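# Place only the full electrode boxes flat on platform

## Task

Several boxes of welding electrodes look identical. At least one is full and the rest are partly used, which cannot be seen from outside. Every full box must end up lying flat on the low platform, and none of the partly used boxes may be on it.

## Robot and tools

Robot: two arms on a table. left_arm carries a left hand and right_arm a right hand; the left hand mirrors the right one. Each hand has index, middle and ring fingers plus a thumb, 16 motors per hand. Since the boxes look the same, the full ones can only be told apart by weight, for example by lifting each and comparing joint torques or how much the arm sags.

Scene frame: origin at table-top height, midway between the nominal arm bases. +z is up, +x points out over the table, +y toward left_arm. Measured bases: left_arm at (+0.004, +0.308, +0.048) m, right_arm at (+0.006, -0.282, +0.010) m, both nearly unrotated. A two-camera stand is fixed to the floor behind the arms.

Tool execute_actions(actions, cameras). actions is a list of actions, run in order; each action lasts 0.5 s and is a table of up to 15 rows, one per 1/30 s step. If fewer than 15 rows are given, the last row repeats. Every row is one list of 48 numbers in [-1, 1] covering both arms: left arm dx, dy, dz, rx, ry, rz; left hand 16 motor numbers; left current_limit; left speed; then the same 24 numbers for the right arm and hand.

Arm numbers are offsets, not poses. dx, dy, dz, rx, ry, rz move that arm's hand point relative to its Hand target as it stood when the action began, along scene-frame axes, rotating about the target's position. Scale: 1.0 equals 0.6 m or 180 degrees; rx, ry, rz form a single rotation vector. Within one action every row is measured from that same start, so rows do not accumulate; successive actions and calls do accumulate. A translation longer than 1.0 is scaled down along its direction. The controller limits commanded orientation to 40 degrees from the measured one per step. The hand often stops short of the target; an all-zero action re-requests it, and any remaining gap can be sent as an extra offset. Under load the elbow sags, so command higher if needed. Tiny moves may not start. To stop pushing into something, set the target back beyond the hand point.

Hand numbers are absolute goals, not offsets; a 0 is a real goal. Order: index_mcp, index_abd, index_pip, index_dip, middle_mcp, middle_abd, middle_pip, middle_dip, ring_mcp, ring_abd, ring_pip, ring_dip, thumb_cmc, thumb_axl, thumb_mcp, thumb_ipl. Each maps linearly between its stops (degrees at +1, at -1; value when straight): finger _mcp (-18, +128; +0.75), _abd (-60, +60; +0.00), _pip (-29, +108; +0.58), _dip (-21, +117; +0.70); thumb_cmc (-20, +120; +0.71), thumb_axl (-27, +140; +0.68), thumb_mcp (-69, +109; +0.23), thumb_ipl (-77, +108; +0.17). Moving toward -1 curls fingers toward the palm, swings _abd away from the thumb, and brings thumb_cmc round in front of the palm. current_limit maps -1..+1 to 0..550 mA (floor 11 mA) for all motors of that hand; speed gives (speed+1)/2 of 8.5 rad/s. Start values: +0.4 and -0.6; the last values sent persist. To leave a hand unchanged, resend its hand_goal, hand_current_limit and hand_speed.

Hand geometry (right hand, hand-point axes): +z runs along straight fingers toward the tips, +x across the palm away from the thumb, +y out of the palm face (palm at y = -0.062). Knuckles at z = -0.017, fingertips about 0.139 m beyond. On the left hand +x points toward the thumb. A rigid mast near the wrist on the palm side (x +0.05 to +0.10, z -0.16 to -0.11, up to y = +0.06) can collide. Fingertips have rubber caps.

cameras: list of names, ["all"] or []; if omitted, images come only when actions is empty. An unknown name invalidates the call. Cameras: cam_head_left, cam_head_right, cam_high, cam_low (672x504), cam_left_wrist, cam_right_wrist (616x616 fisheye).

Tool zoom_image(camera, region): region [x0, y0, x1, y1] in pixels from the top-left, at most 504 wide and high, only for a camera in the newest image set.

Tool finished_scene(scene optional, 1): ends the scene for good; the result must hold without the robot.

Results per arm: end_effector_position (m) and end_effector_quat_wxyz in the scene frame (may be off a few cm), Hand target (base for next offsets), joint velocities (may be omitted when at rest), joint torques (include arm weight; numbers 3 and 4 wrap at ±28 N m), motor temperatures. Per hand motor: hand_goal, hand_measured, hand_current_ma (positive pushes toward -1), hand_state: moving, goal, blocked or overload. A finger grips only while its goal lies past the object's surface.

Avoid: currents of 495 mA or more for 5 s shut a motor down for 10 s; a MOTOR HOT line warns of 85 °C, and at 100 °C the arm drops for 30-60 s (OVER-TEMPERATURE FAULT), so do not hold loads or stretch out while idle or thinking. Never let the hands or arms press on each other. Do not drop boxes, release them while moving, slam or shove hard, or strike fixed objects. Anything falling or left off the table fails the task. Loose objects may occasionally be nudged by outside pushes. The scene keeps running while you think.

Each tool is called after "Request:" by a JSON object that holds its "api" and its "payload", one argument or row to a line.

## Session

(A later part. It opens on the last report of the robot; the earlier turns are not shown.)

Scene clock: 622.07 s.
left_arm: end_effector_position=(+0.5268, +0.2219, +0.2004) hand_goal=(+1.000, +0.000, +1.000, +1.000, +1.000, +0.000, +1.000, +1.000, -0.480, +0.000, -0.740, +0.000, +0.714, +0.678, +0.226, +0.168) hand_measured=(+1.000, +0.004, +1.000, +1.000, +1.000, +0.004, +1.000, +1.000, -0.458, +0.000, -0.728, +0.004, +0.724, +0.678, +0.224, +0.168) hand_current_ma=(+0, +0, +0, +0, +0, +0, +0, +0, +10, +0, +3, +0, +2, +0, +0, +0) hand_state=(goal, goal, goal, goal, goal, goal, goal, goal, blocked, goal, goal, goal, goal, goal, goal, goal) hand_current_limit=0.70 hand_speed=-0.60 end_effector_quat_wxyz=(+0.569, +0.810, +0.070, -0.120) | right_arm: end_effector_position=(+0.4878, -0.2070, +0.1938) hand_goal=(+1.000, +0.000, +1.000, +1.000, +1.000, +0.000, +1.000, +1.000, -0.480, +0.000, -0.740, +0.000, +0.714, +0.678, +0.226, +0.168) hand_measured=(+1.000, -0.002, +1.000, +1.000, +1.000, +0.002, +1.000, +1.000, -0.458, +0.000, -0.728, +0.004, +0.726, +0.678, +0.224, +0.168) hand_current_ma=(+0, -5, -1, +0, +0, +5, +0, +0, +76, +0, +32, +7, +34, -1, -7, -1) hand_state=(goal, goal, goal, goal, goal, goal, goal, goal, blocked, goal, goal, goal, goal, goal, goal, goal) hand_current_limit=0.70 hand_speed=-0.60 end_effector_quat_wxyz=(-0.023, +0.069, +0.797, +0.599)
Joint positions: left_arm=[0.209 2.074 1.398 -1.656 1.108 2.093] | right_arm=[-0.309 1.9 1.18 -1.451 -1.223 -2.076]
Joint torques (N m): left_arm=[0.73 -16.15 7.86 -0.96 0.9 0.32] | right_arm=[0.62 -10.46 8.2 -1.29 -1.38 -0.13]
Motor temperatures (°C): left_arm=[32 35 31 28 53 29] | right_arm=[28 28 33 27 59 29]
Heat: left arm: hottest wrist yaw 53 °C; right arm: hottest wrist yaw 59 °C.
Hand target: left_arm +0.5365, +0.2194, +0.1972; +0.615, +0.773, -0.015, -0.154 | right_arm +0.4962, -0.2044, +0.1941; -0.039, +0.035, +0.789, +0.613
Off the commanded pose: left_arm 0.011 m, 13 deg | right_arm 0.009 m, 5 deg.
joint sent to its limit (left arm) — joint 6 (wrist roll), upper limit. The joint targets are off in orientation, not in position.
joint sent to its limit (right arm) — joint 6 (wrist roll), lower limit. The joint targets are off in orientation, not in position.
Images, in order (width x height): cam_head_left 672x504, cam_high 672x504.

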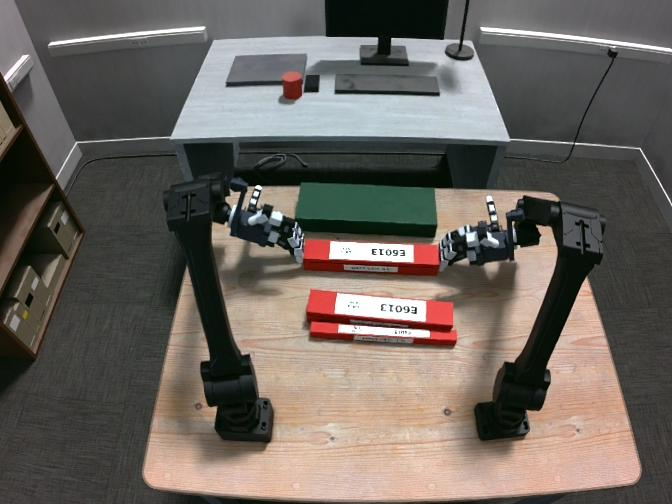

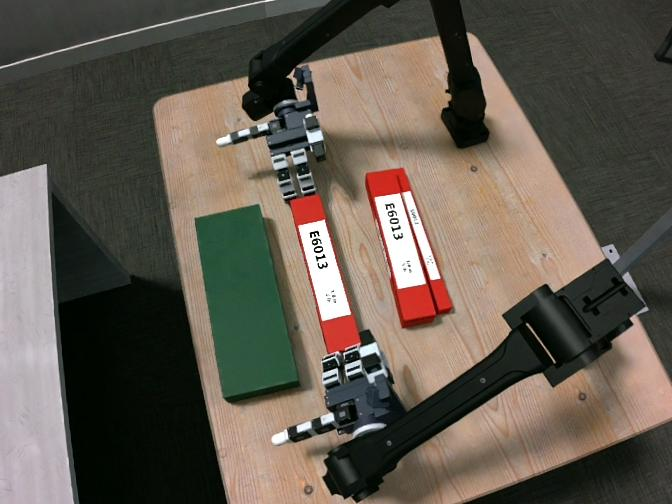

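Request:
{"api": "execute_actions", "payload": {
  "actions": [
    [[-0.006,-0.025,0,0,0,0,1,0,1,1,1,0,1,1,-0.48,0,-0.74,0,0.714,0.678,0.226,0.168,0.7,-0.6,-0.004,0.02,0,0,0,0,1,0,1,1,1,0,1,1,-0.48,0,-0.74,0,0.714,0.678,0.226,0.168,0.7,-0.6]],
    [[-0.007,-0.025,0,0,0,0,1,0,1,1,1,0,1,1,-0.48,0,-0.74,0,0.714,0.678,0.226,0.168,0.7,-0.6,-0.007,0.025,0,0,0,0,1,0,1,1,1,0,1,1,-0.48,0,-0.74,0,0.714,0.678,0.226,0.168,0.7,-0.6]]
  ],
  "cameras": ["cam_high","cam_head_left"]
}}

Request:
{"api": "zoom_image", "payload": {
  "camera": "cam_high",
  "region": [250, 130, 350, 230]
}}

Request:
{"api": "zoom_image", "payload": {
  "camera": "cam_high",
  "region": [295, 300, 415, 420]
}}

Scene clock: 623.77 s.
left_arm: end_effector_position=(+0.5279, +0.2194, +0.2008) hand_goal=(+1.000, +0.000, +1.000, +1.000, +1.000, +0.000, +1.000, +1.000, -0.480, +0.000, -0.740, +0.000, +0.714, +0.678, +0.226, +0.168) hand_measured=(+1.000, +0.004, +1.000, +1.000, +1.002, -0.030, +1.000, +1.000, -0.458, +0.000, -0.728, +0.004, +0.724, +0.678, +0.224, +0.168) hand_current_ma=(+0, +0, +0, +0, +0, -12, +0, +0, +10, +0, +3, +0, +2, +0, +0, +0) hand_state=(goal, goal, goal, goal, goal, blocked, goal, goal, blocked, goal, goal, goal, goal, goal, goal, goal) hand_current_limit=0.70 hand_speed=-0.60 end_effector_quat_wxyz=(+0.571, +0.810, +0.067, -0.115) | right_arm: end_effector_position=(+0.4877, -0.2041, +0.1944) hand_goal=(+1.000, +0.000, +1.000, +1.000, +1.000, +0.000, +1.000, +1.000, -0.480, +0.000, -0.740, +0.000, +0.714, +0.678, +0.226, +0.168) hand_measured=(+1.000, -0.002, +1.000, +1.000, +1.000, +0.002, +1.000, +1.000, -0.458, +0.000, -0.728, +0.004, +0.726, +0.678, +0.224, +0.168) hand_current_ma=(+0, -5, +0, +0, +2, +5, +1, +0, +76, +0, +32, +7, +34, -1, -7, -1) hand_state=(goal, goal, goal, goal, goal, goal, goal, goal, blocked, goal, goal, goal, goal, goal, goal, goal) hand_current_limit=0.70 hand_speed=-0.60 end_effector_quat_wxyz=(-0.024, +0.067, +0.796, +0.600)
Joint positions: left_arm=[0.204 2.074 1.398 -1.645 1.116 2.093] | right_arm=[-0.302 1.9 1.18 -1.451 -1.227 -2.076]
Joint torques (N m): left_arm=[-3.72 -16.79 5.5 -0.47 2.04 0.32] | right_arm=[4.25 -10.7 6.5 -0.58 -2.47 -0.13]
Motor temperatures (°C): left_arm=[32 35 31 28 53 29] | right_arm=[28 28 33 27 59 29]
Heat: left arm: hottest wrist yaw 53 °C; right arm: hottest wrist yaw 59 °C.
Hand target: left_arm +0.5287, +0.1894, +0.1972; +0.615, +0.773, -0.015, -0.154 | right_arm +0.4896, -0.1773, +0.1941; -0.039, +0.035, +0.789, +0.613
Off the commanded pose: left_arm 0.030 m, 12 deg | right_arm 0.027 m, 4 deg.
joint sent to its limit (left arm) — joint 6 (wrist roll), upper limit. The joint targets are off in orientation, not in position.
joint sent to its limit (right arm) — joint 6 (wrist roll), lower limit. The joint targets still meet the commanded pose.
Images, in order (width x height): cam_head_left 672x504, cam_high 672x504.

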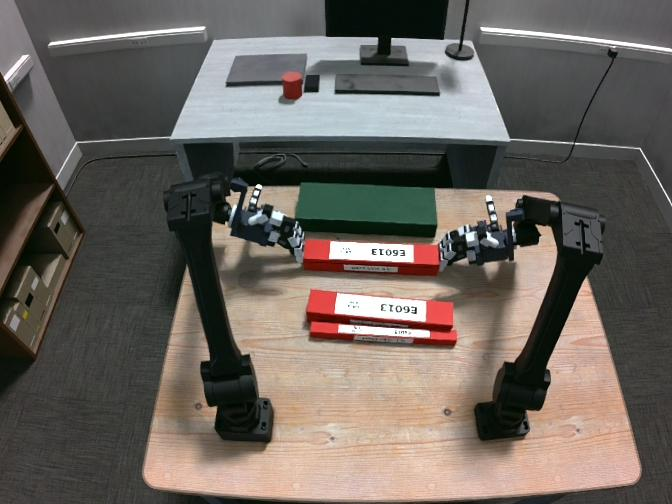

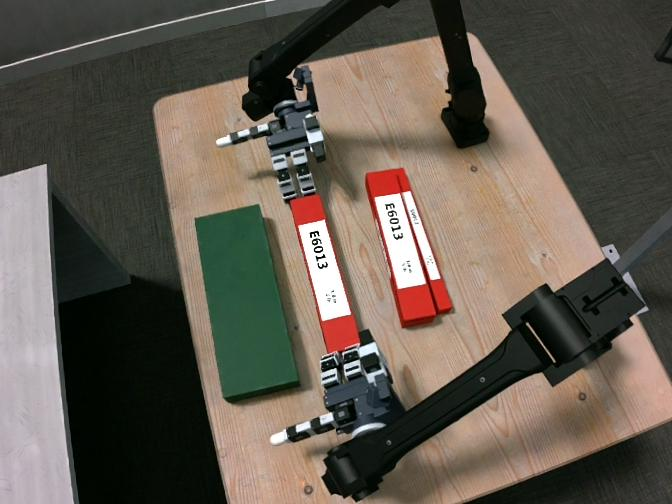

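Scaled by 5.040.

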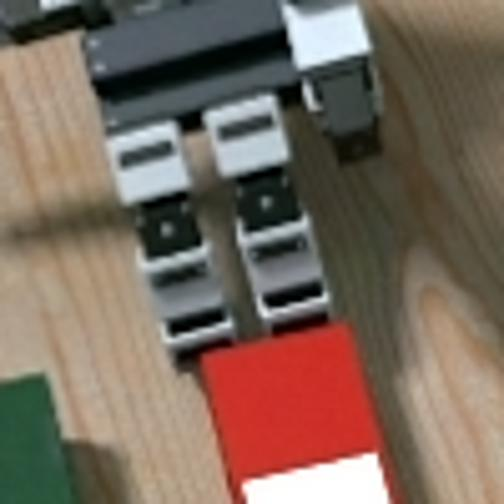

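Scaled by 4.200.

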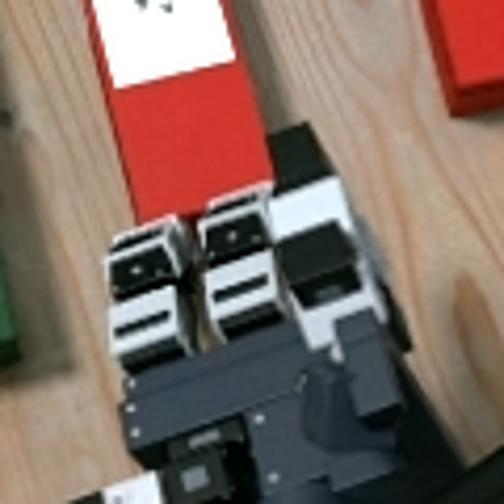

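Request:
{"api": "execute_actions", "payload": {
  "actions": [
    [[-0.011,-0.033,0,0,0,0,1,0,1,1,1,0,1,1,-0.48,0,-0.74,0,0.714,0.678,0.226,0.168,0.7,-0.6,-0.010,0.033,0,0,0,0.003,1,0,1,1,1,0,1,1,-0.48,0,-0.74,0,0.714,0.678,0.226,0.168,0.7,-0.6]]
  ],
  "cameras": ["cam_high"]
}}

Request:
{"api": "zoom_image", "payload": {
  "camera": "cam_high",
  "region": [295, 300, 415, 420]
}}

Scene clock: 624.97 s.
left_arm: end_effector_position=(+0.5287, +0.2186, +0.2001) hand_goal=(+1.000, +0.000, +1.000, +1.000, +1.000, +0.000, +1.000, +1.000, -0.480, +0.000, -0.740, +0.000, +0.714, +0.678, +0.226, +0.168) hand_measured=(+1.000, +0.004, +1.000, +1.000, +1.002, -0.060, +1.002, +1.000, -0.458, +0.000, -0.728, +0.004, +0.724, +0.678, +0.224, +0.168) hand_current_ma=(+0, +0, +0, +0, +0, -45, +0, +0, +10, +0, +3, +0, +2, +0, +0, +0) hand_state=(goal, goal, goal, goal, goal, blocked, goal, goal, blocked, goal, goal, goal, goal, goal, goal, goal) hand_current_limit=0.70 hand_speed=-0.60 end_effector_quat_wxyz=(+0.573, +0.809, +0.067, -0.110) | right_arm: end_effector_position=(+0.4876, -0.2025, +0.1943) hand_goal=(+1.000, +0.000, +1.000, +1.000, +1.000, +0.000, +1.000, +1.000, -0.480, +0.000, -0.740, +0.000, +0.714, +0.678, +0.226, +0.168) hand_measured=(+1.000, -0.010, +1.000, +1.000, +1.002, -0.006, +1.002, +1.000, -0.458, +0.000, -0.728, +0.004, +0.726, +0.678, +0.224, +0.168) hand_current_ma=(+1, -22, +0, +0, +3, -11, +2, +1, +76, +0, +32, +7, +34, -1, -7, -1) hand_state=(goal, goal, goal, goal, goal, goal, goal, goal, blocked, goal, goal, goal, goal, goal, goal, goal) hand_current_limit=0.70 hand_speed=-0.60 end_effector_quat_wxyz=(-0.023, +0.064, +0.797, +0.600)
Joint positions: left_arm=[0.202 2.074 1.395 -1.63 1.125 2.089] | right_arm=[-0.299 1.9 1.18 -1.447 -1.228 -2.076]
Joint torques (N m): left_arm=[-6.48 -17.44 3.9 -0.29 2.63 0.36] | right_arm=[6.83 -11.16 5.12 -0.24 -3.08 -0.11]
Motor temperatures (°C): left_arm=[32 35 31 28 53 29] | right_arm=[28 28 33 27 59 29]
Heat: left arm: hottest wrist yaw 53 °C; right arm: hottest wrist yaw 59 °C.
Hand target: left_arm +0.5221, +0.1695, +0.1972; +0.615, +0.773, -0.015, -0.154 | right_arm +0.4836, -0.1576, +0.1940; -0.042, +0.032, +0.789, +0.612
Off the commanded pose: left_arm 0.050 m, 12 deg | right_arm 0.045 m, 5 deg.
joint sent to its limit (left arm) — joint 6 (wrist roll), upper limit. The joint targets are off in position and orientation.
Images, in order (width x height): cam_high 672x504.

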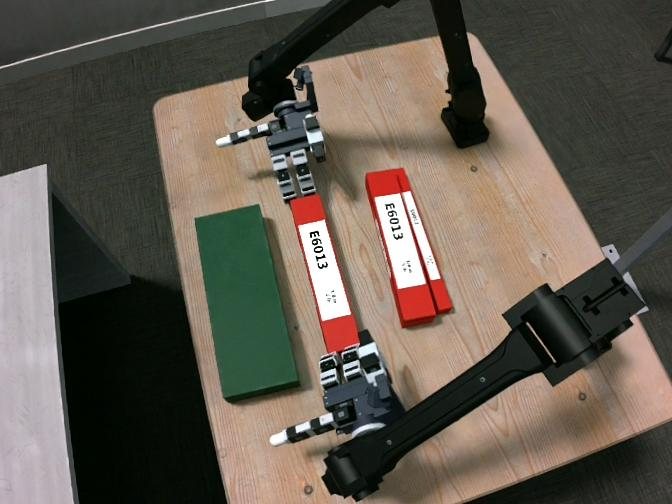

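Scaled by 4.200.

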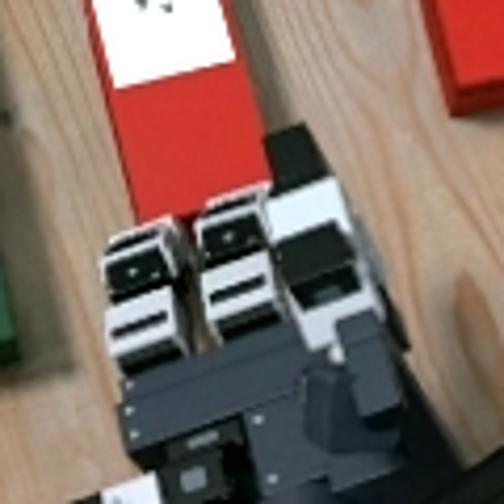

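Request:
{"api": "execute_actions", "payload": {
  "actions": [
    [[0.012,0.06,0,0,0,0,1,0,1,1,1,0,1,1,-0.48,0,-0.74,0,0.714,0.678,0.226,0.168,0.7,-0.6,0.010,-0.05,0,0,0,0.0,1,0,1,1,1,0,1,1,-0.48,0,-0.74,0,0.714,0.678,0.226,0.168,0.7,-0.6]],
    [[-0.008,0.03,0,0,0,-0.018,1,0,1,1,1,0,1,1,-0.48,0,-0.74,0,0.714,0.678,0.226,0.168,0.7,-0.6,0,-0.015,0,0,0,0.0,1,0,1,1,1,0,1,1,-0.48,0,-0.74,0,0.714,0.678,0.226,0.168,0.7,-0.6]]
  ],
  "cameras": ["cam_high","cam_head_left"]
}}

Request:
{"api": "zoom_image", "payload": {
  "camera": "cam_high",
  "region": [295, 300, 415, 420]
}}

Request:
{"api": "zoom_image", "payload": {
  "camera": "cam_head_left",
  "region": [260, 200, 350, 290]
}}

Scene clock: 627.23 s.
left_arm: end_effector_position=(+0.5202, +0.2189, +0.1933) hand_goal=(+1.000, +0.000, +1.000, +1.000, +1.000, +0.000, +1.000, +1.000, -0.480, +0.000, -0.740, +0.000, +0.714, +0.678, +0.226, +0.168) hand_measured=(+1.000, +0.004, +1.000, +1.000, +1.000, -0.002, +1.000, +1.000, -0.458, +0.000, -0.728, +0.004, +0.724, +0.678, +0.224, +0.168) hand_current_ma=(+0, +0, +0, +0, +0, +0, +0, +0, +10, +0, +3, +0, +2, +0, +0, +0) hand_state=(goal, goal, goal, goal, goal, goal, goal, goal, blocked, goal, goal, goal, goal, goal, goal, goal) hand_current_limit=0.70 hand_speed=-0.60 end_effector_quat_wxyz=(+0.554, +0.819, +0.063, -0.133) | right_arm: end_effector_position=(+0.4875, -0.2037, +0.1938) hand_goal=(+1.000, +0.000, +1.000, +1.000, +1.000, +0.000, +1.000, +1.000, -0.480, +0.000, -0.740, +0.000, +0.714, +0.678, +0.226, +0.168) hand_measured=(+1.000, -0.002, +1.000, +1.000, +1.000, -0.004, +1.000, +1.000, -0.458, +0.000, -0.728, +0.004, +0.726, +0.678, +0.224, +0.168) hand_current_ma=(+0, -6, +0, +0, +1, -9, +1, +1, +76, +0, +32, +7, +34, -1, -7, -1) hand_state=(goal, goal, goal, goal, goal, goal, goal, goal, blocked, goal, goal, goal, goal, goal, goal, goal) hand_current_limit=0.70 hand_speed=-0.60 end_effector_quat_wxyz=(-0.023, +0.065, +0.798, +0.599)
Joint positions: left_arm=[0.206 2.074 1.395 -1.655 1.065 2.089] | right_arm=[-0.301 1.9 1.18 -1.447 -1.225 -2.076]
Joint torques (N m): left_arm=[2.32 -17.79 6.57 -1.52 0.63 0.37] | right_arm=[1.14 -11.22 6.72 -1.13 -1.42 -0.13]
Motor temperatures (°C): left_arm=[32 35 31 28 53 29] | right_arm=[28 28 32 27 60 29]
Heat: left arm: hottest wrist yaw 53 °C; right arm: hottest wrist yaw 60 °C.
Hand target: left_arm +0.5245, +0.2234, +0.1972; +0.611, +0.772, -0.037, -0.172 | right_arm +0.4896, -0.1965, +0.1941; -0.042, +0.032, +0.789, +0.612
Off the commanded pose: left_arm 0.007 m, 15 deg | right_arm 0.007 m, 5 deg.
joint sent to its limit (left arm) — joint 6 (wrist roll), upper limit. The joint targets are off in orientation, not in position.
joint sent to its limit (right arm) — joint 6 (wrist roll), lower limit. The joint targets are off in orientation, not in position.
Images, in order (width x height): cam_head_left 672x504, cam_high 672x504.

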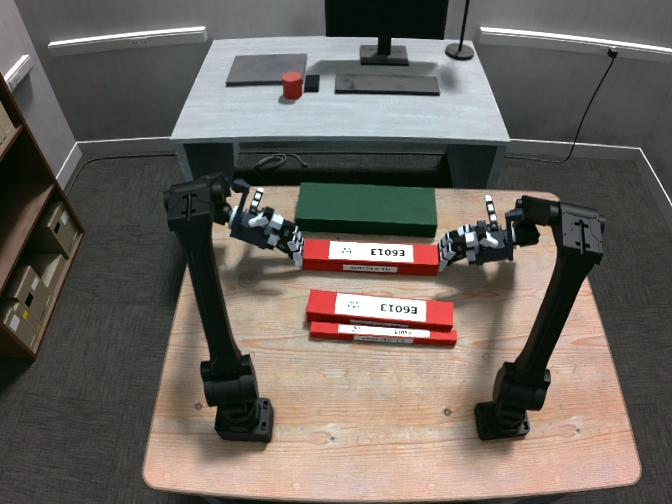

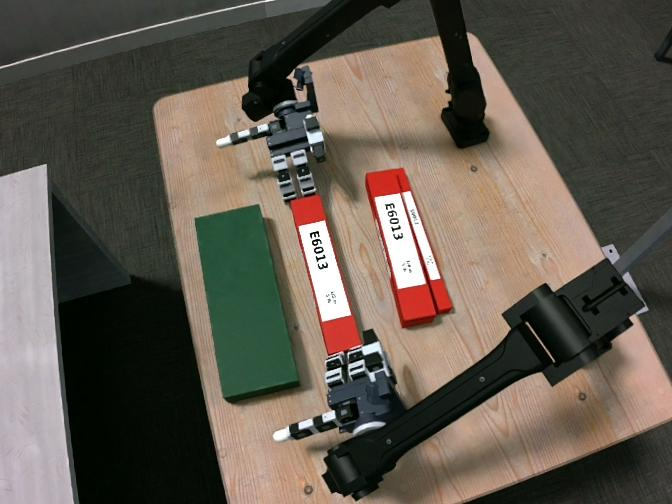

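Scaled by 4.200.

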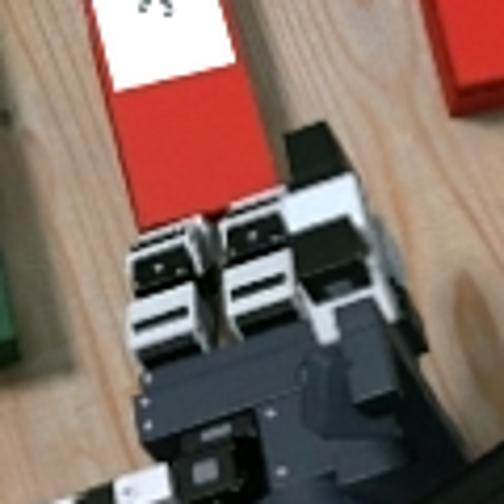

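Scaled by 5.600.

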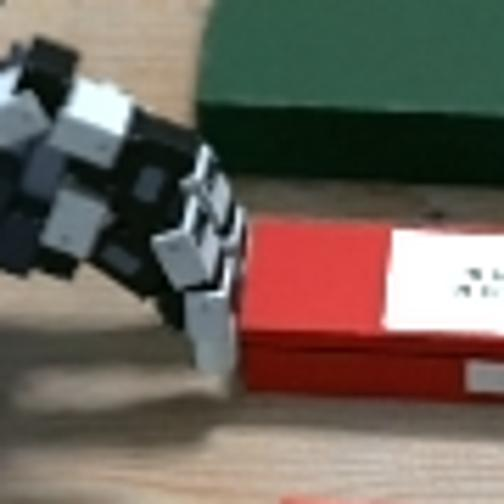

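Request:
{"api": "execute_actions", "payload": {
  "actions": [
    [[0.004,0.02,0.005,0,0,0,1,0,1,1,1,0,1,1,-0.48,0,-0.74,0,0.714,0.678,0.226,0.168,0.7,-0.6,0.0,-0.015,0.002,0,0,0,1,0,1,1,1,0,1,1,-0.48,0,-0.74,0,0.714,0.678,0.226,0.168,0.7,-0.6]],
    [[0.01,-0.0,0.0,0,0,0,1,0,1,1,1,0,1,1,-0.48,0,-0.74,0,0.714,0.678,0.226,0.168,0.7,-0.6,0.002,0.0,0,0,0,0,1,0,1,1,1,0,1,1,-0.48,0,-0.74,0,0.714,0.678,0.226,0.168,0.7,-0.6]]
  ],
  "cameras": ["cam_high","cam_head_left"]
}}

Request:
{"api": "zoom_image", "payload": {
  "camera": "cam_high",
  "region": [295, 300, 415, 420]
}}

Request:
{"api": "zoom_image", "payload": {
  "camera": "cam_head_left",
  "region": [260, 200, 350, 290]
}}

Request:
{"api": "zoom_image", "payload": {
  "camera": "cam_head_left",
  "region": [410, 210, 500, 300]
}}

Scene clock: 629.50 s.
left_arm: end_effector_position=(+0.5234, +0.2313, +0.1963) hand_goal=(+1.000, +0.000, +1.000, +1.000, +1.000, +0.000, +1.000, +1.000, -0.480, +0.000, -0.740, +0.000, +0.714, +0.678, +0.226, +0.168) hand_measured=(+1.000, +0.004, +1.000, +1.000, +1.000, -0.002, +1.000, +1.000, -0.458, +0.000, -0.728, +0.004, +0.724, +0.678, +0.224, +0.168) hand_current_ma=(+0, +0, +0, +0, +0, +0, +0, +0, +10, +0, +3, +0, +2, +0, +0, +0) hand_state=(goal, goal, goal, goal, goal, goal, goal, goal, blocked, goal, goal, goal, goal, goal, goal, goal) hand_current_limit=0.70 hand_speed=-0.60 end_effector_quat_wxyz=(+0.550, +0.822, +0.070, -0.133) | right_arm: end_effector_position=(+0.4869, -0.2034, +0.1929) hand_goal=(+1.000, +0.000, +1.000, +1.000, +1.000, +0.000, +1.000, +1.000, -0.480, +0.000, -0.740, +0.000, +0.714, +0.678, +0.226, +0.168) hand_measured=(+1.000, -0.002, +1.000, +1.000, +1.000, +0.004, +1.000, +1.000, -0.458, +0.000, -0.728, +0.004, +0.726, +0.678, +0.224, +0.168) hand_current_ma=(+0, -5, +0, +0, +1, +7, +0, +0, +76, +0, +32, +7, +34, -1, -7, -1) hand_state=(goal, goal, goal, goal, goal, goal, goal, goal, blocked, goal, goal, goal, goal, goal, goal, goal) hand_current_limit=0.70 hand_speed=-0.60 end_effector_quat_wxyz=(-0.025, +0.064, +0.799, +0.597)
Joint positions: left_arm=[0.229 2.074 1.412 -1.678 1.046 2.089] | right_arm=[-0.301 1.9 1.18 -1.448 -1.219 -2.076]
Joint torques (N m): left_arm=[2.02 -17.14 7.88 -1.57 0.84 0.37] | right_arm=[-0.32 -11.4 7.02 -1.39 -1.21 -0.13]
Motor temperatures (°C): left_arm=[32 35 31 28 52 29] | right_arm=[28 28 32 27 59 29]
Heat: left arm: hottest wrist yaw 52 °C; right arm: hottest wrist yaw 59 °C.
Hand target: left_arm +0.5328, +0.2354, +0.2001; +0.611, +0.772, -0.037, -0.172 | right_arm +0.4908, -0.2055, +0.1953; -0.042, +0.032, +0.789, +0.612
Off the commanded pose: left_arm 0.011 m, 16 deg | right_arm 0.005 m, 5 deg.
joint sent to its limit (left arm) — joint 4 (wrist pitch), lower limit; joint 6 (wrist roll), upper limit. The joint targets are off in orientation, not in position.
joint sent to its limit (right arm) — joint 6 (wrist roll), lower limit. The joint targets are off in orientation, not in position.
Images, in order (width x height): cam_head_left 672x504, cam_high 672x504.

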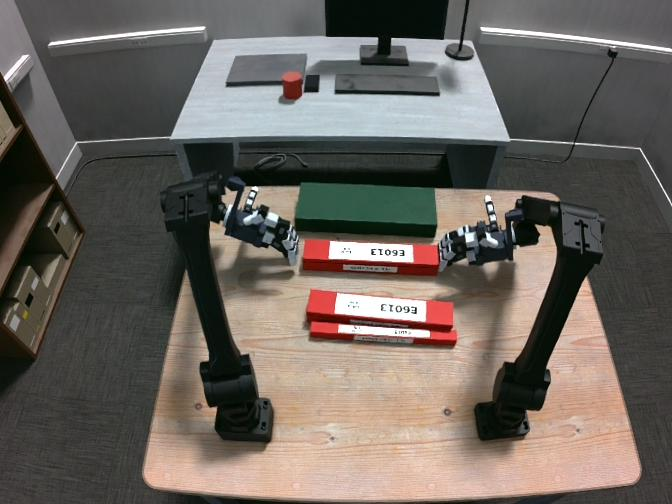

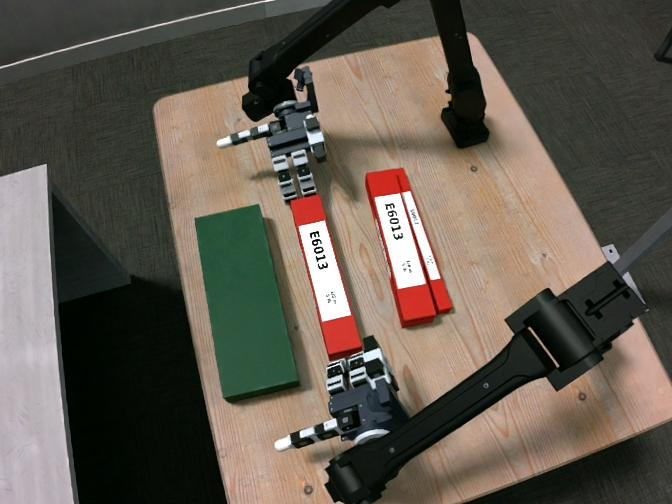

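Scaled by 4.200.

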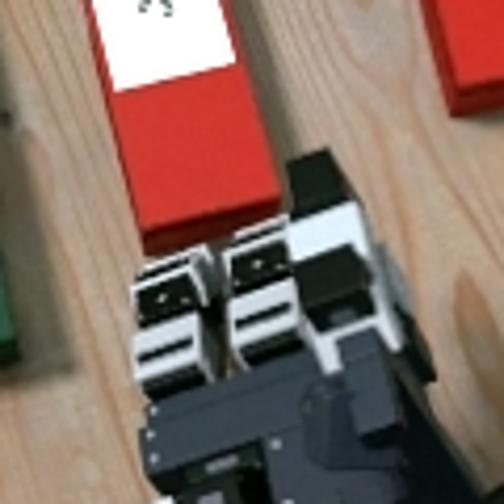

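Scaled by 5.600.

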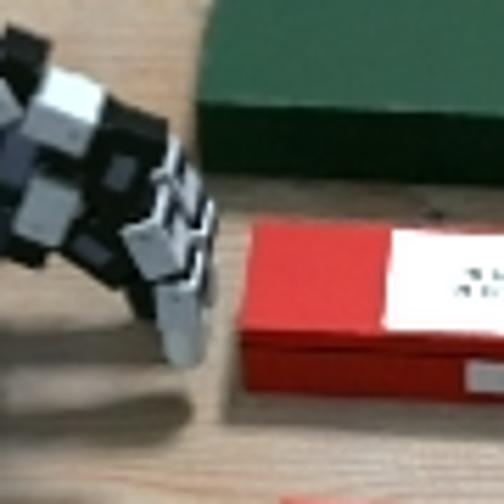

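Scaled by 5.600.

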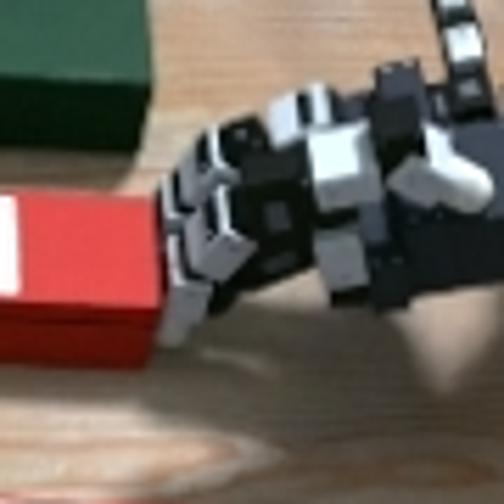

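Request:
{"api": "execute_actions", "payload": {
  "actions": [
    [[0.012,0.005,0.006,0,0,0,1,0,1,1,1,0,1,1,-0.48,0,-0.74,0,0.714,0.678,0.226,0.168,0.7,-0.6,0.0,0,0,0,0,0,1,0,1,1,1,0,1,1,-0.48,0,-0.74,0,0.714,0.678,0.226,0.168,0.7,-0.6]],
    [[-0.002,-0.03,0.0,0,0,0,1,0,1,1,1,0,1,1,-0.48,0,-0.74,0,0.714,0.678,0.226,0.168,0.7,-0.6,0,0.0,0,0,0,0,1,0,1,1,1,0,1,1,-0.48,0,-0.74,0,0.714,0.678,0.226,0.168,0.7,-0.6]]
  ],
  "cameras": ["cam_high","cam_head_left"]
}}

Request:
{"api": "zoom_image", "payload": {
  "camera": "cam_high",
  "region": [295, 300, 415, 420]
}}

Request:
{"api": "zoom_image", "payload": {
  "camera": "cam_head_left",
  "region": [260, 200, 350, 290]
}}

Scene clock: 631.13 s.
left_arm: end_effector_position=(+0.5308, +0.2211, +0.2050) hand_goal=(+1.000, +0.000, +1.000, +1.000, +1.000, +0.000, +1.000, +1.000, -0.480, +0.000, -0.740, +0.000, +0.714, +0.678, +0.226, +0.168) hand_measured=(+1.000, +0.004, +1.000, +1.000, +1.000, -0.002, +1.000, +1.000, -0.458, +0.000, -0.728, +0.004, +0.724, +0.678, +0.224, +0.168) hand_current_ma=(+0, +0, +0, +0, +0, +0, +0, +0, +10, +0, +3, +0, +2, +0, +0, +0) hand_state=(goal, goal, goal, goal, goal, goal, goal, goal, blocked, goal, goal, goal, goal, goal, goal, goal) hand_current_limit=0.70 hand_speed=-0.60 end_effector_quat_wxyz=(+0.556, +0.819, +0.061, -0.125) | right_arm: end_effector_position=(+0.4869, -0.2034, +0.1929) hand_goal=(+1.000, +0.000, +1.000, +1.000, +1.000, +0.000, +1.000, +1.000, -0.480, +0.000, -0.740, +0.000, +0.714, +0.678, +0.226, +0.168) hand_measured=(+1.000, -0.002, +1.000, +1.000, +1.000, +0.004, +1.000, +1.000, -0.458, +0.000, -0.728, +0.004, +0.726, +0.678, +0.224, +0.168) hand_current_ma=(+0, -5, +0, +0, +1, +7, +0, +0, +76, +0, +32, +7, +34, -1, -7, -1) hand_state=(goal, goal, goal, goal, goal, goal, goal, goal, blocked, goal, goal, goal, goal, goal, goal, goal) hand_current_limit=0.70 hand_speed=-0.60 end_effector_quat_wxyz=(-0.025, +0.064, +0.799, +0.597)
Joint positions: left_arm=[0.206 2.074 1.433 -1.679 1.073 2.089] | right_arm=[-0.301 1.9 1.18 -1.448 -1.219 -2.076]
Joint torques (N m): left_arm=[1.26 -16.56 7.76 -1.48 0.89 0.36] | right_arm=[-0.32 -11.4 7.02 -1.39 -1.21 -0.13]
Motor temperatures (°C): left_arm=[32 35 31 28 51 29] | right_arm=[28 28 32 27 58 29]
Heat: left arm: hottest wrist yaw 51 °C; right arm: hottest wrist yaw 58 °C.
Hand target: left_arm +0.5389, +0.2204, +0.2038; +0.611, +0.772, -0.037, -0.171 | right_arm +0.4908, -0.2055, +0.1953; -0.042, +0.032, +0.789, +0.612
Off the commanded pose: left_arm 0.008 m, 15 deg | right_arm 0.005 m, 5 deg.
joint sent to its limit (left arm) — joint 4 (wrist pitch), lower limit; joint 6 (wrist roll), upper limit. The joint targets are off in orientation, not in position.
joint sent to its limit (right arm) — joint 6 (wrist roll), lower limit. The joint targets are off in orientation, not in position.
Images, in order (width x height): cam_head_left 672x504, cam_high 672x504.

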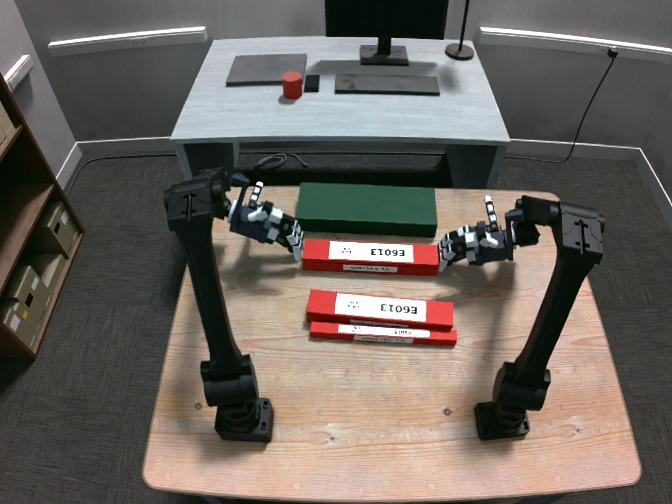

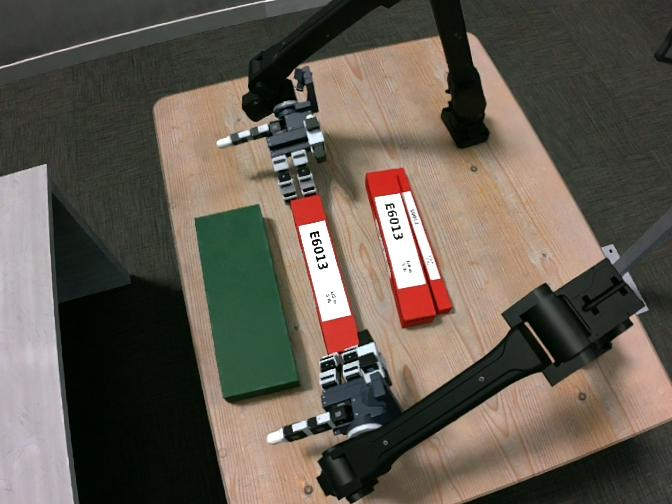

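Scaled by 4.200.

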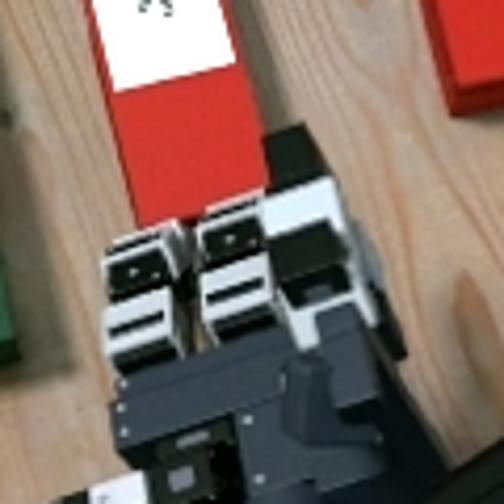

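Scaled by 5.600.

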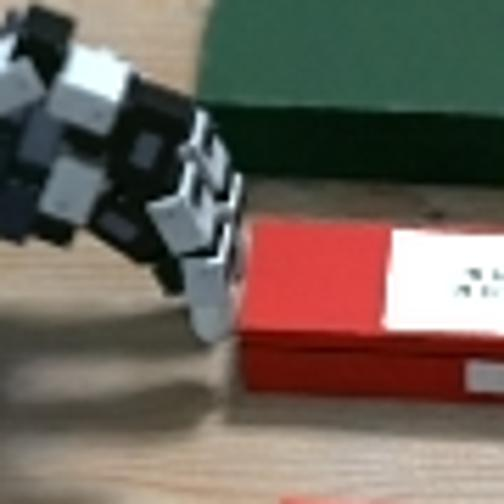

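Request:
{"api": "execute_actions", "payload": {
  "actions": [
    [[-0.011,-0.033,-0.006,0,0,0,1,0,1,1,1,0,1,1,-0.48,0,-0.74,0,0.714,0.678,0.226,0.168,0.7,-0.6,-0.006,0.025,0,0,0,0,1,0,1,1,1,0,1,1,-0.48,0,-0.74,0,0.714,0.678,0.226,0.168,0.7,-0.6]],
    [[-0.010,-0.033,-0.002,0,0,0,1,0,1,1,1,0,1,1,-0.48,0,-0.74,0,0.714,0.678,0.226,0.168,0.7,-0.6,-0.008,0.033,0,0,0,0.003,1,0,1,1,1,0,1,1,-0.48,0,-0.74,0,0.714,0.678,0.226,0.168,0.7,-0.6]]
  ],
  "cameras": ["cam_high","cam_head_left"]
}}

Request:
{"api": "zoom_image", "payload": {
  "camera": "cam_high",
  "region": [295, 300, 415, 420]
}}

Request:
{"api": "zoom_image", "payload": {
  "camera": "cam_head_left",
  "region": [260, 200, 350, 290]
}}

Scene clock: 632.90 s.
left_arm: end_effector_position=(+0.5319, +0.2152, +0.2064) hand_goal=(+1.000, +0.000, +1.000, +1.000, +1.000, +0.000, +1.000, +1.000, -0.480, +0.000, -0.740, +0.000, +0.714, +0.678, +0.226, +0.168) hand_measured=(+1.000, +0.002, +1.000, +1.000, +1.002, -0.024, +1.000, +1.000, -0.458, +0.000, -0.728, +0.004, +0.724, +0.678, +0.224, +0.168) hand_current_ma=(+0, +0, +0, +0, +0, -8, +0, +0, +10, +0, +3, +0, +2, +0, +0, +0) hand_state=(goal, goal, goal, goal, goal, blocked, goal, goal, blocked, goal, goal, goal, goal, goal, goal, goal) hand_current_limit=0.70 hand_speed=-0.60 end_effector_quat_wxyz=(+0.561, +0.817, +0.057, -0.121) | right_arm: end_effector_position=(+0.4868, -0.2015, +0.1934) hand_goal=(+1.000, +0.000, +1.000, +1.000, +1.000, +0.000, +1.000, +1.000, -0.480, +0.000, -0.740, +0.000, +0.714, +0.678, +0.226, +0.168) hand_measured=(+1.000, -0.002, +1.000, +1.000, +1.000, +0.004, +1.000, +1.000, -0.458, +0.000, -0.728, +0.004, +0.726, +0.678, +0.224, +0.168) hand_current_ma=(+0, -5, +0, +0, +2, +7, +1, +0, +76, +0, +32, +7, +34, -1, -7, -1) hand_state=(goal, goal, goal, goal, goal, goal, goal, goal, blocked, goal, goal, goal, goal, goal, goal, goal) hand_current_limit=0.70 hand_speed=-0.60 end_effector_quat_wxyz=(-0.026, +0.063, +0.798, +0.598)
Joint positions: left_arm=[0.194 2.074 1.432 -1.67 1.089 2.089] | right_arm=[-0.297 1.9 1.18 -1.448 -1.222 -2.076]
Joint torques (N m): left_arm=[-4.07 -17.2 4.33 -0.46 1.9 0.37] | right_arm=[4.66 -11.69 5.18 -0.61 -2.52 -0.13]
Motor temperatures (°C): left_arm=[32 35 31 28 51 29] | right_arm=[28 28 32 27 58 29]
Heat: left arm: hottest wrist yaw 51 °C; right arm: hottest wrist yaw 58 °C.
Hand target: left_arm +0.5263, +0.1810, +0.1990; +0.611, +0.772, -0.037, -0.171 | right_arm +0.4824, -0.1708, +0.1953; -0.044, +0.028, +0.789, +0.612
Off the commanded pose: left_arm 0.036 m, 14 deg | right_arm 0.031 m, 5 deg.
joint sent to its limit (left arm) — joint 6 (wrist roll), upper limit. The joint targets are off in orientation, not in position.
joint sent to its limit (right arm) — joint 6 (wrist roll), lower limit. The joint targets still meet the commanded pose.
Images, in order (width x height): cam_head_left 672x504, cam_high 672x504.

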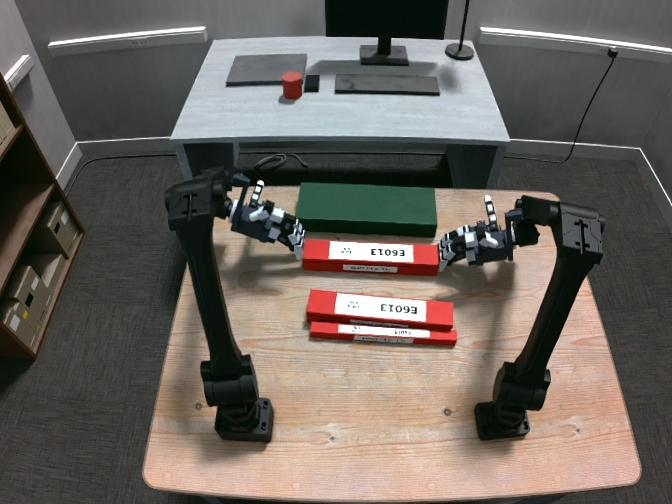

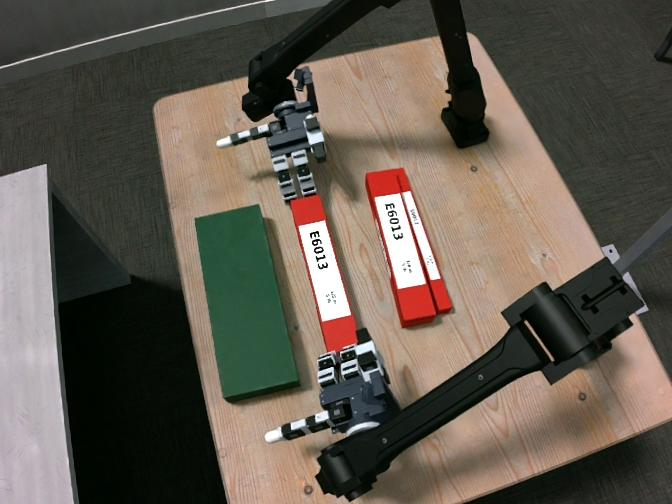

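Scaled by 4.200.

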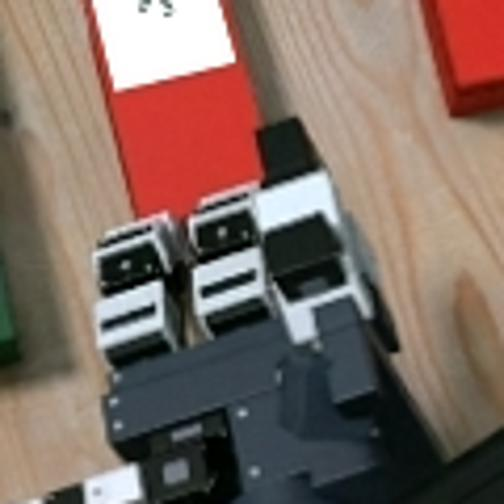

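Scaled by 5.600.

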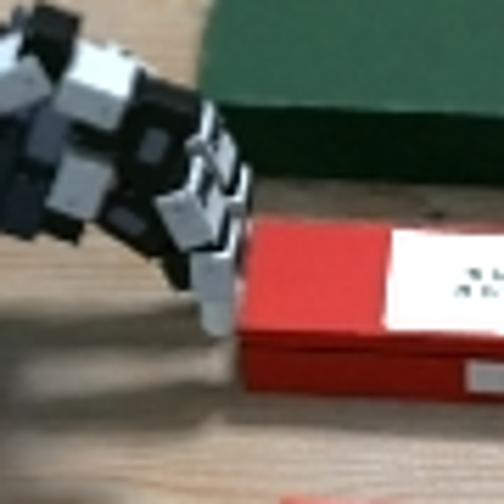

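Request:
{"api": "execute_actions", "payload": {
  "actions": [
    [[0.0,0.055,-0.012,0,0,0,1,0,1,1,1,0,1,1,-0.48,0,-0.74,0,0.714,0.678,0.226,0.168,0.7,-0.6,0.007,-0.05,0,0,0,0,1,0,1,1,1,0,1,1,-0.48,0,-0.74,0,0.714,0.678,0.226,0.168,0.7,-0.6]],
    [[-0.002,0,0.008,0,0,0,1,0,1,1,1,0,1,1,-0.48,0,-0.74,0,0.714,0.678,0.226,0.168,0.7,-0.6,-0.000,0,0,0,0,0.00,1,0,1,1,1,0,1,1,-0.48,0,-0.74,0,0.714,0.678,0.226,0.168,0.7,-0.6]],
    [[-0.010,-0.04,-0.0,0,0,0,1,0,1,1,1,0,1,1,-0.48,0,-0.74,0,0.714,0.678,0.226,0.168,0.7,-0.6,-0.006,0.042,0,0,0,0.0,1,0,1,1,1,0,1,1,-0.48,0,-0.74,0,0.714,0.678,0.226,0.168,0.7,-0.6]]
  ],
  "cameras": ["cam_high","cam_head_left"]
}}

Request:
{"api": "zoom_image", "payload": {
  "camera": "cam_high",
  "region": [295, 300, 415, 420]
}}

Request:
{"api": "zoom_image", "payload": {
  "camera": "cam_head_left",
  "region": [260, 200, 350, 290]
}}

Scene clock: 635.57 s.
left_arm: end_effector_position=(+0.5282, +0.2152, +0.2015) hand_goal=(+1.000, +0.000, +1.000, +1.000, +1.000, +0.000, +1.000, +1.000, -0.480, +0.000, -0.740, +0.000, +0.714, +0.678, +0.226, +0.168) hand_measured=(+1.000, +0.002, +1.000, +1.000, +1.002, -0.004, +1.000, +1.000, -0.458, +0.000, -0.728, +0.004, +0.724, +0.678, +0.224, +0.168) hand_current_ma=(+0, +0, +0, +0, +0, +0, +0, +0, +10, +0, +3, +0, +2, +0, +0, +0) hand_state=(goal, goal, goal, goal, goal, goal, goal, goal, blocked, goal, goal, goal, goal, goal, goal, goal) hand_current_limit=0.70 hand_speed=-0.60 end_effector_quat_wxyz=(+0.561, +0.817, +0.058, -0.121) | right_arm: end_effector_position=(+0.4868, -0.2018, +0.1933) hand_goal=(+1.000, +0.000, +1.000, +1.000, +1.000, +0.000, +1.000, +1.000, -0.480, +0.000, -0.740, +0.000, +0.714, +0.678, +0.226, +0.168) hand_measured=(+1.000, -0.002, +1.000, +1.000, +1.000, +0.004, +1.000, +1.000, -0.458, +0.000, -0.728, +0.004, +0.726, +0.678, +0.224, +0.168) hand_current_ma=(+0, -2, +0, +0, +1, +10, +1, +0, +76, +0, +32, +7, +34, -1, -7, -1) hand_state=(goal, goal, goal, goal, goal, goal, goal, goal, blocked, goal, goal, goal, goal, goal, goal, goal) hand_current_limit=0.70 hand_speed=-0.60 end_effector_quat_wxyz=(-0.026, +0.063, +0.799, +0.598)
Joint positions: left_arm=[0.195 2.073 1.415 -1.654 1.089 2.089] | right_arm=[-0.298 1.9 1.18 -1.448 -1.221 -2.077]
Joint torques (N m): left_arm=[-2.55 -17.96 3.58 -0.55 1.42 0.37] | right_arm=[4.01 -11.75 5.33 -0.7 -2.33 -0.12]
Motor temperatures (°C): left_arm=[32 35 31 28 51 29] | right_arm=[28 28 32 27 58 29]
Heat: left arm: hottest wrist yaw 51 °C; right arm: hottest wrist yaw 58 °C.
Hand target: left_arm +0.5191, +0.1899, +0.1966; +0.611, +0.772, -0.037, -0.172 | right_arm +0.4830, -0.1757, +0.1953; -0.044, +0.028, +0.789, +0.612
Off the commanded pose: left_arm 0.027 m, 15 deg | right_arm 0.027 m, 5 deg.
joint sent to its limit (left arm) — joint 6 (wrist roll), upper limit. The joint targets are off in orientation, not in position.
joint sent to its limit (right arm) — joint 6 (wrist roll), lower limit. The joint targets still meet the commanded pose.
Images, in order (width x height): cam_head_left 672x504, cam_high 672x504.

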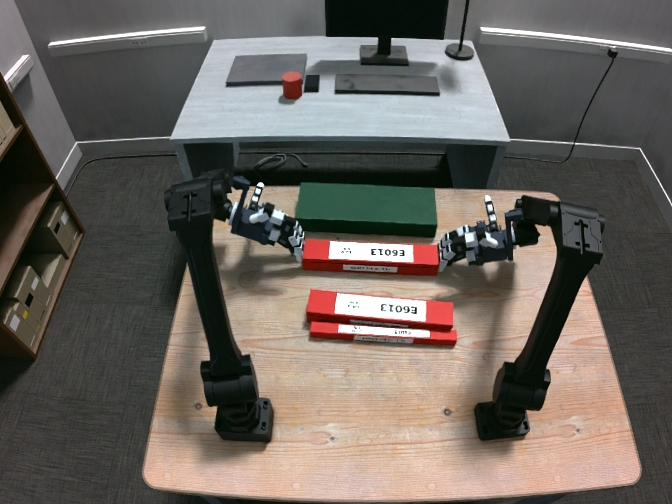

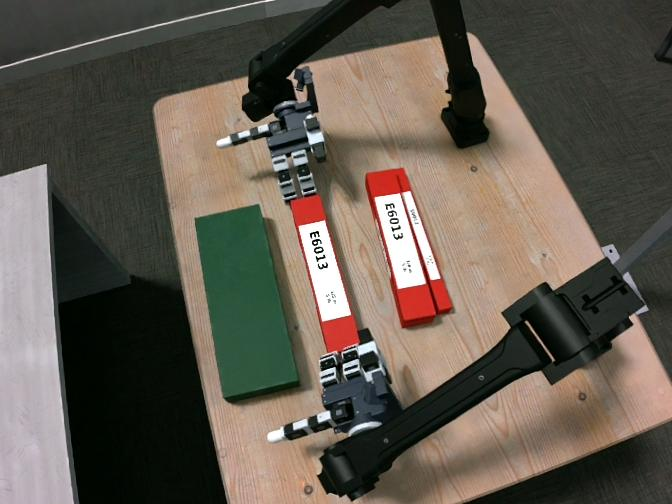

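Scaled by 4.200.

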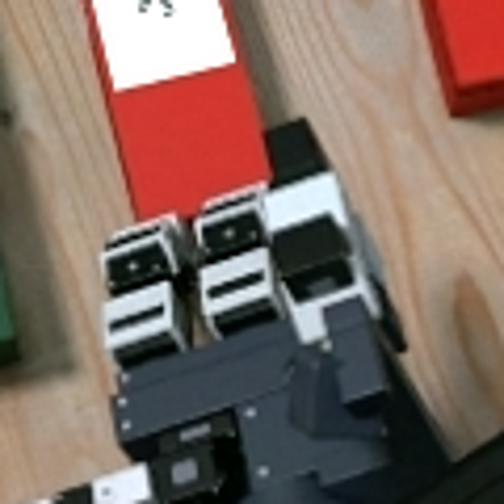

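Scaled by 5.600.

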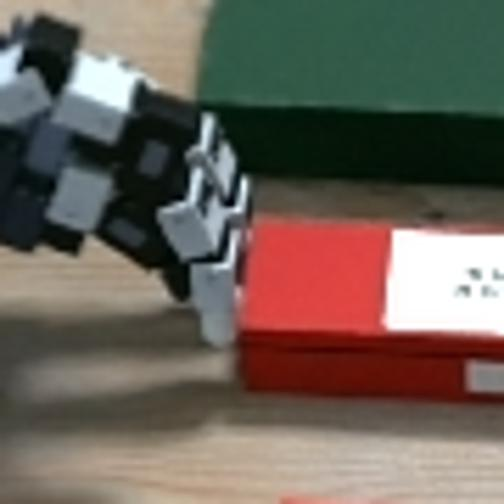

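Request:
{"api": "execute_actions", "payload": {
  "actions": [
    [[-0.010,-0.033,-0.0,0,0,0,1,0,1,1,1,0,1,1,-0.48,0,-0.74,0,0.714,0.678,0.226,0.168,0.7,-0.6,-0.008,0.032,0,0,0,0.004,1,0,1,1,1,0,1,1,-0.48,0,-0.74,0,0.714,0.678,0.226,0.168,0.7,-0.6]]
  ]
}}

Scene clock: 636.50 s.
left_arm: end_effector_position=(+0.5252, +0.2146, +0.2026) hand_goal=(+1.000, +0.000, +1.000, +1.000, +1.000, +0.000, +1.000, +1.000, -0.480, +0.000, -0.740, +0.000, +0.714, +0.678, +0.226, +0.168) hand_measured=(+1.000, +0.002, +1.000, +1.000, +1.002, -0.006, +1.002, +1.000, -0.458, +0.000, -0.728, +0.004, +0.724, +0.678, +0.224, +0.168) hand_current_ma=(+0, +0, +0, +0, +0, -1, +0, +0, +10, +0, +3, +0, +2, +0, +0, +0) hand_state=(goal, goal, goal, goal, goal, goal, goal, goal, blocked, goal, goal, goal, goal, goal, goal, goal) hand_current_limit=0.70 hand_speed=-0.60 end_effector_quat_wxyz=(+0.562, +0.817, +0.054, -0.112) | right_arm: end_effector_position=(+0.4865, -0.2002, +0.1932) hand_goal=(+1.000, +0.000, +1.000, +1.000, +1.000, +0.000, +1.000, +1.000, -0.480, +0.000, -0.740, +0.000, +0.714, +0.678, +0.226, +0.168) hand_measured=(+1.000, -0.004, +1.000, +1.000, +1.002, +0.002, +1.000, +1.000, -0.458, +0.000, -0.728, +0.004, +0.726, +0.678, +0.224, +0.168) hand_current_ma=(+1, -8, +1, +0, +2, +2, +1, +0, +76, +0, +32, +7, +34, -1, -7, -1) hand_state=(goal, goal, goal, goal, goal, goal, goal, goal, blocked, goal, goal, goal, goal, goal, goal, goal) hand_current_limit=0.70 hand_speed=-0.60 end_effector_quat_wxyz=(-0.026, +0.061, +0.799, +0.598)
Joint positions: left_arm=[0.195 2.061 1.398 -1.631 1.096 2.089] | right_arm=[-0.294 1.9 1.18 -1.446 -1.221 -2.077]
Joint torques (N m): left_arm=[-5.66 -17.44 3.07 -0.72 2.14 0.36] | right_arm=[6.53 -11.87 4.41 -0.4 -2.88 -0.12]
Motor temperatures (°C): left_arm=[32 35 31 28 51 29] | right_arm=[28 28 32 27 58 29]
Heat: left arm: hottest wrist yaw 51 °C; right arm: hottest wrist yaw 58 °C.
Hand target: left_arm +0.5131, +0.1701, +0.1965; +0.611, +0.772, -0.037, -0.172 | right_arm +0.4782, -0.1565, +0.1953; -0.048, +0.023, +0.789, +0.612
Off the commanded pose: left_arm 0.047 m, 15 deg | right_arm 0.045 m, 5 deg.
joint sent to its limit (left arm) — joint 6 (wrist roll), upper limit. The joint targets are off in orientation, not in position.
joint sent to its limit (right arm) — joint 6 (wrist roll), lower limit. The joint targets still meet the commanded pose.

Request:
{"api": "execute_actions", "payload": {
  "actions": [
    [[-0.007,-0.033,-0.0,0,0,0,1,0,1,1,1,0,1,1,-0.48,0,-0.74,0,0.714,0.678,0.226,0.168,0.7,-0.6,-0.008,0.033,0,0,0,0.004,1,0,1,1,1,0,1,1,-0.48,0,-0.74,0,0.714,0.678,0.226,0.168,0.7,-0.6]],
    [[-0.008,-0.033,-0.0,0,0,0,1,0,1,1,1,0,1,1,-0.48,0,-0.74,0,0.714,0.678,0.226,0.168,0.7,-0.6,-0.008,0.033,0,0,0,0.004,1,0,1,1,1,0,1,1,-0.48,0,-0.74,0,0.714,0.678,0.226,0.168,0.7,-0.6]]
  ]
}}

Scene clock: 638.27 s.
left_arm: end_effector_position=(+0.5211, +0.2137, +0.2043) hand_goal=(+1.000, +0.000, +1.000, +1.000, +1.000, +0.000, +1.000, +1.000, -0.480, +0.000, -0.740, +0.000, +0.714, +0.678, +0.226, +0.168) hand_measured=(+1.000, -0.002, +1.000, +1.000, +1.004, -0.018, +1.002, +1.002, -0.458, +0.000, -0.728, +0.004, +0.724, +0.678, +0.224, +0.168) hand_current_ma=(+0, +0, +0, +0, +0, -4, +0, +0, +10, +0, +3, +0, +2, +0, +0, +0) hand_state=(goal, goal, goal, goal, goal, goal, goal, goal, blocked, goal, goal, goal, goal, goal, goal, goal) hand_current_limit=0.70 hand_speed=-0.60 end_effector_quat_wxyz=(+0.566, +0.817, +0.050, -0.098) | right_arm: end_effector_position=(+0.4828, -0.1939, +0.1943) hand_goal=(+1.000, +0.000, +1.000, +1.000, +1.000, +0.000, +1.000, +1.000, -0.480, +0.000, -0.740, +0.000, +0.714, +0.678, +0.226, +0.168) hand_measured=(+1.002, -0.008, +1.000, +1.000, +1.002, -0.004, +1.002, +1.000, -0.458, +0.000, -0.728, +0.004, +0.726, +0.678, +0.224, +0.168) hand_current_ma=(+3, -20, +1, +0, +5, -8, +4, +1, +76, +0, +32, +7, +34, -1, -7, -1) hand_state=(goal, goal, goal, goal, goal, goal, goal, goal, blocked, goal, goal, goal, goal, goal, goal, goal) hand_current_limit=0.70 hand_speed=-0.60 end_effector_quat_wxyz=(-0.016, +0.059, +0.805, +0.590)
Joint positions: left_arm=[0.195 2.045 1.373 -1.595 1.111 2.089] | right_arm=[-0.284 1.865 1.148 -1.366 -1.216 -2.011]
Joint torques (N m): left_arm=[-11.69 -16.56 2.39 -0.96 3.42 0.36] | right_arm=[11.28 -11.16 3.63 -0.32 -4.14 -0.09]
Motor temperatures (°C): left_arm=[32 35 31 28 51 29] | right_arm=[28 28 32 27 60 29]
Heat: left arm: hottest wrist yaw 51 °C; right arm: hottest wrist yaw 60 °C.
Hand target: left_arm +0.5041, +0.1305, +0.1965; +0.611, +0.772, -0.037, -0.172 | right_arm +0.4686, -0.1168, +0.1952; -0.056, +0.013, +0.789, +0.611
Off the commanded pose: left_arm 0.085 m, 15 deg | right_arm 0.078 m, 8 deg.
joint sent to its limit (left arm) — joint 6 (wrist roll), upper limit. The joint targets are off in position and orientation.

Request:
{"api": "execute_actions", "payload": {
  "actions": [
    [[-0.006,-0.033,0.02,0,0,0,1,0,1,1,1,0,1,1,-0.48,0,-0.74,0,0.714,0.678,0.226,0.168,0.7,-0.6,-0.006,0.033,0.02,0,0,0.004,1,0,1,1,1,0,1,1,-0.48,0,-0.74,0,0.714,0.678,0.226,0.168,0.7,-0.6]],
    [[-0.004,-0.016,0.03,0,0,0,1,0,1,1,1,0,1,1,-0.48,0,-0.74,0,0.714,0.678,0.226,0.168,0.7,-0.6,-0.004,0.016,0.03,0,0,0.004,1,0,1,1,1,0,1,1,-0.48,0,-0.74,0,0.714,0.678,0.226,0.168,0.7,-0.6]]
  ]
}}

Scene clock: 641.33 s.
left_arm: end_effector_position=(+0.5188, +0.2131, +0.2063) hand_goal=(+1.000, +0.000, +1.000, +1.000, +1.000, +0.000, +1.000, +1.000, -0.480, +0.000, -0.740, +0.000, +0.714, +0.678, +0.226, +0.168) hand_measured=(+1.000, +0.014, +1.000, +1.000, +1.004, +0.000, +1.004, +1.002, -0.458, +0.000, -0.728, +0.004, +0.724, +0.678, +0.224, +0.168) hand_current_ma=(+0, +3, +0, +0, +0, +0, +0, +0, +10, +0, +3, +0, +2, +0, +0, +0) hand_state=(goal, goal, goal, goal, goal, goal, goal, goal, blocked, goal, goal, goal, goal, goal, goal, goal) hand_current_limit=0.70 hand_speed=-0.60 end_effector_quat_wxyz=(+0.567, +0.817, +0.049, -0.096) | right_arm: end_effector_position=(+0.4806, -0.1853, +0.1979) hand_goal=(+1.000, +0.000, +1.000, +1.000, +1.000, +0.000, +1.000, +1.000, -0.480, +0.000, -0.740, +0.000, +0.714, +0.678, +0.226, +0.168) hand_measured=(+1.002, +0.008, +1.000, +1.000, +1.004, +0.014, +1.002, +1.000, -0.458, +0.000, -0.728, +0.004, +0.726, +0.678, +0.224, +0.168) hand_current_ma=(+2, +18, +1, +0, +7, +34, +4, +1, +76, +0, +32, +7, +34, -1, -7, -1) hand_state=(goal, goal, goal, goal, goal, goal, goal, goal, blocked, goal, goal, goal, goal, goal, goal, goal) hand_current_limit=0.70 hand_speed=-0.60 end_effector_quat_wxyz=(-0.018, +0.057, +0.817, +0.574)
Joint positions: left_arm=[0.195 2.036 1.363 -1.59 1.114 2.089] | right_arm=[-0.268 1.826 1.134 -1.317 -1.184 -1.938]
Joint torques (N m): left_arm=[-15.91 -19.19 2.69 -2.8 4.54 0.37] | right_arm=[14.15 -13.27 4.16 -1.5 -6.08 0.1]
Motor temperatures (°C): left_arm=[32 35 31 28 54 29] | right_arm=[28 28 32 27 64 29]
Heat: left arm: hottest wrist yaw 54 °C; right arm: hottest wrist yaw 64 °C.
Hand target: left_arm +0.4981, +0.1012, +0.2266; +0.611, +0.772, -0.037, -0.172 | right_arm +0.4626, -0.0874, +0.2253; -0.064, +0.003, +0.790, +0.610
Off the commanded pose: left_arm 0.116 m, 15 deg | right_arm 0.103 m, 10 deg.
joint sent to its limit (left arm) — joint 6 (wrist roll), upper limit. The joint targets are off in position and orientation.


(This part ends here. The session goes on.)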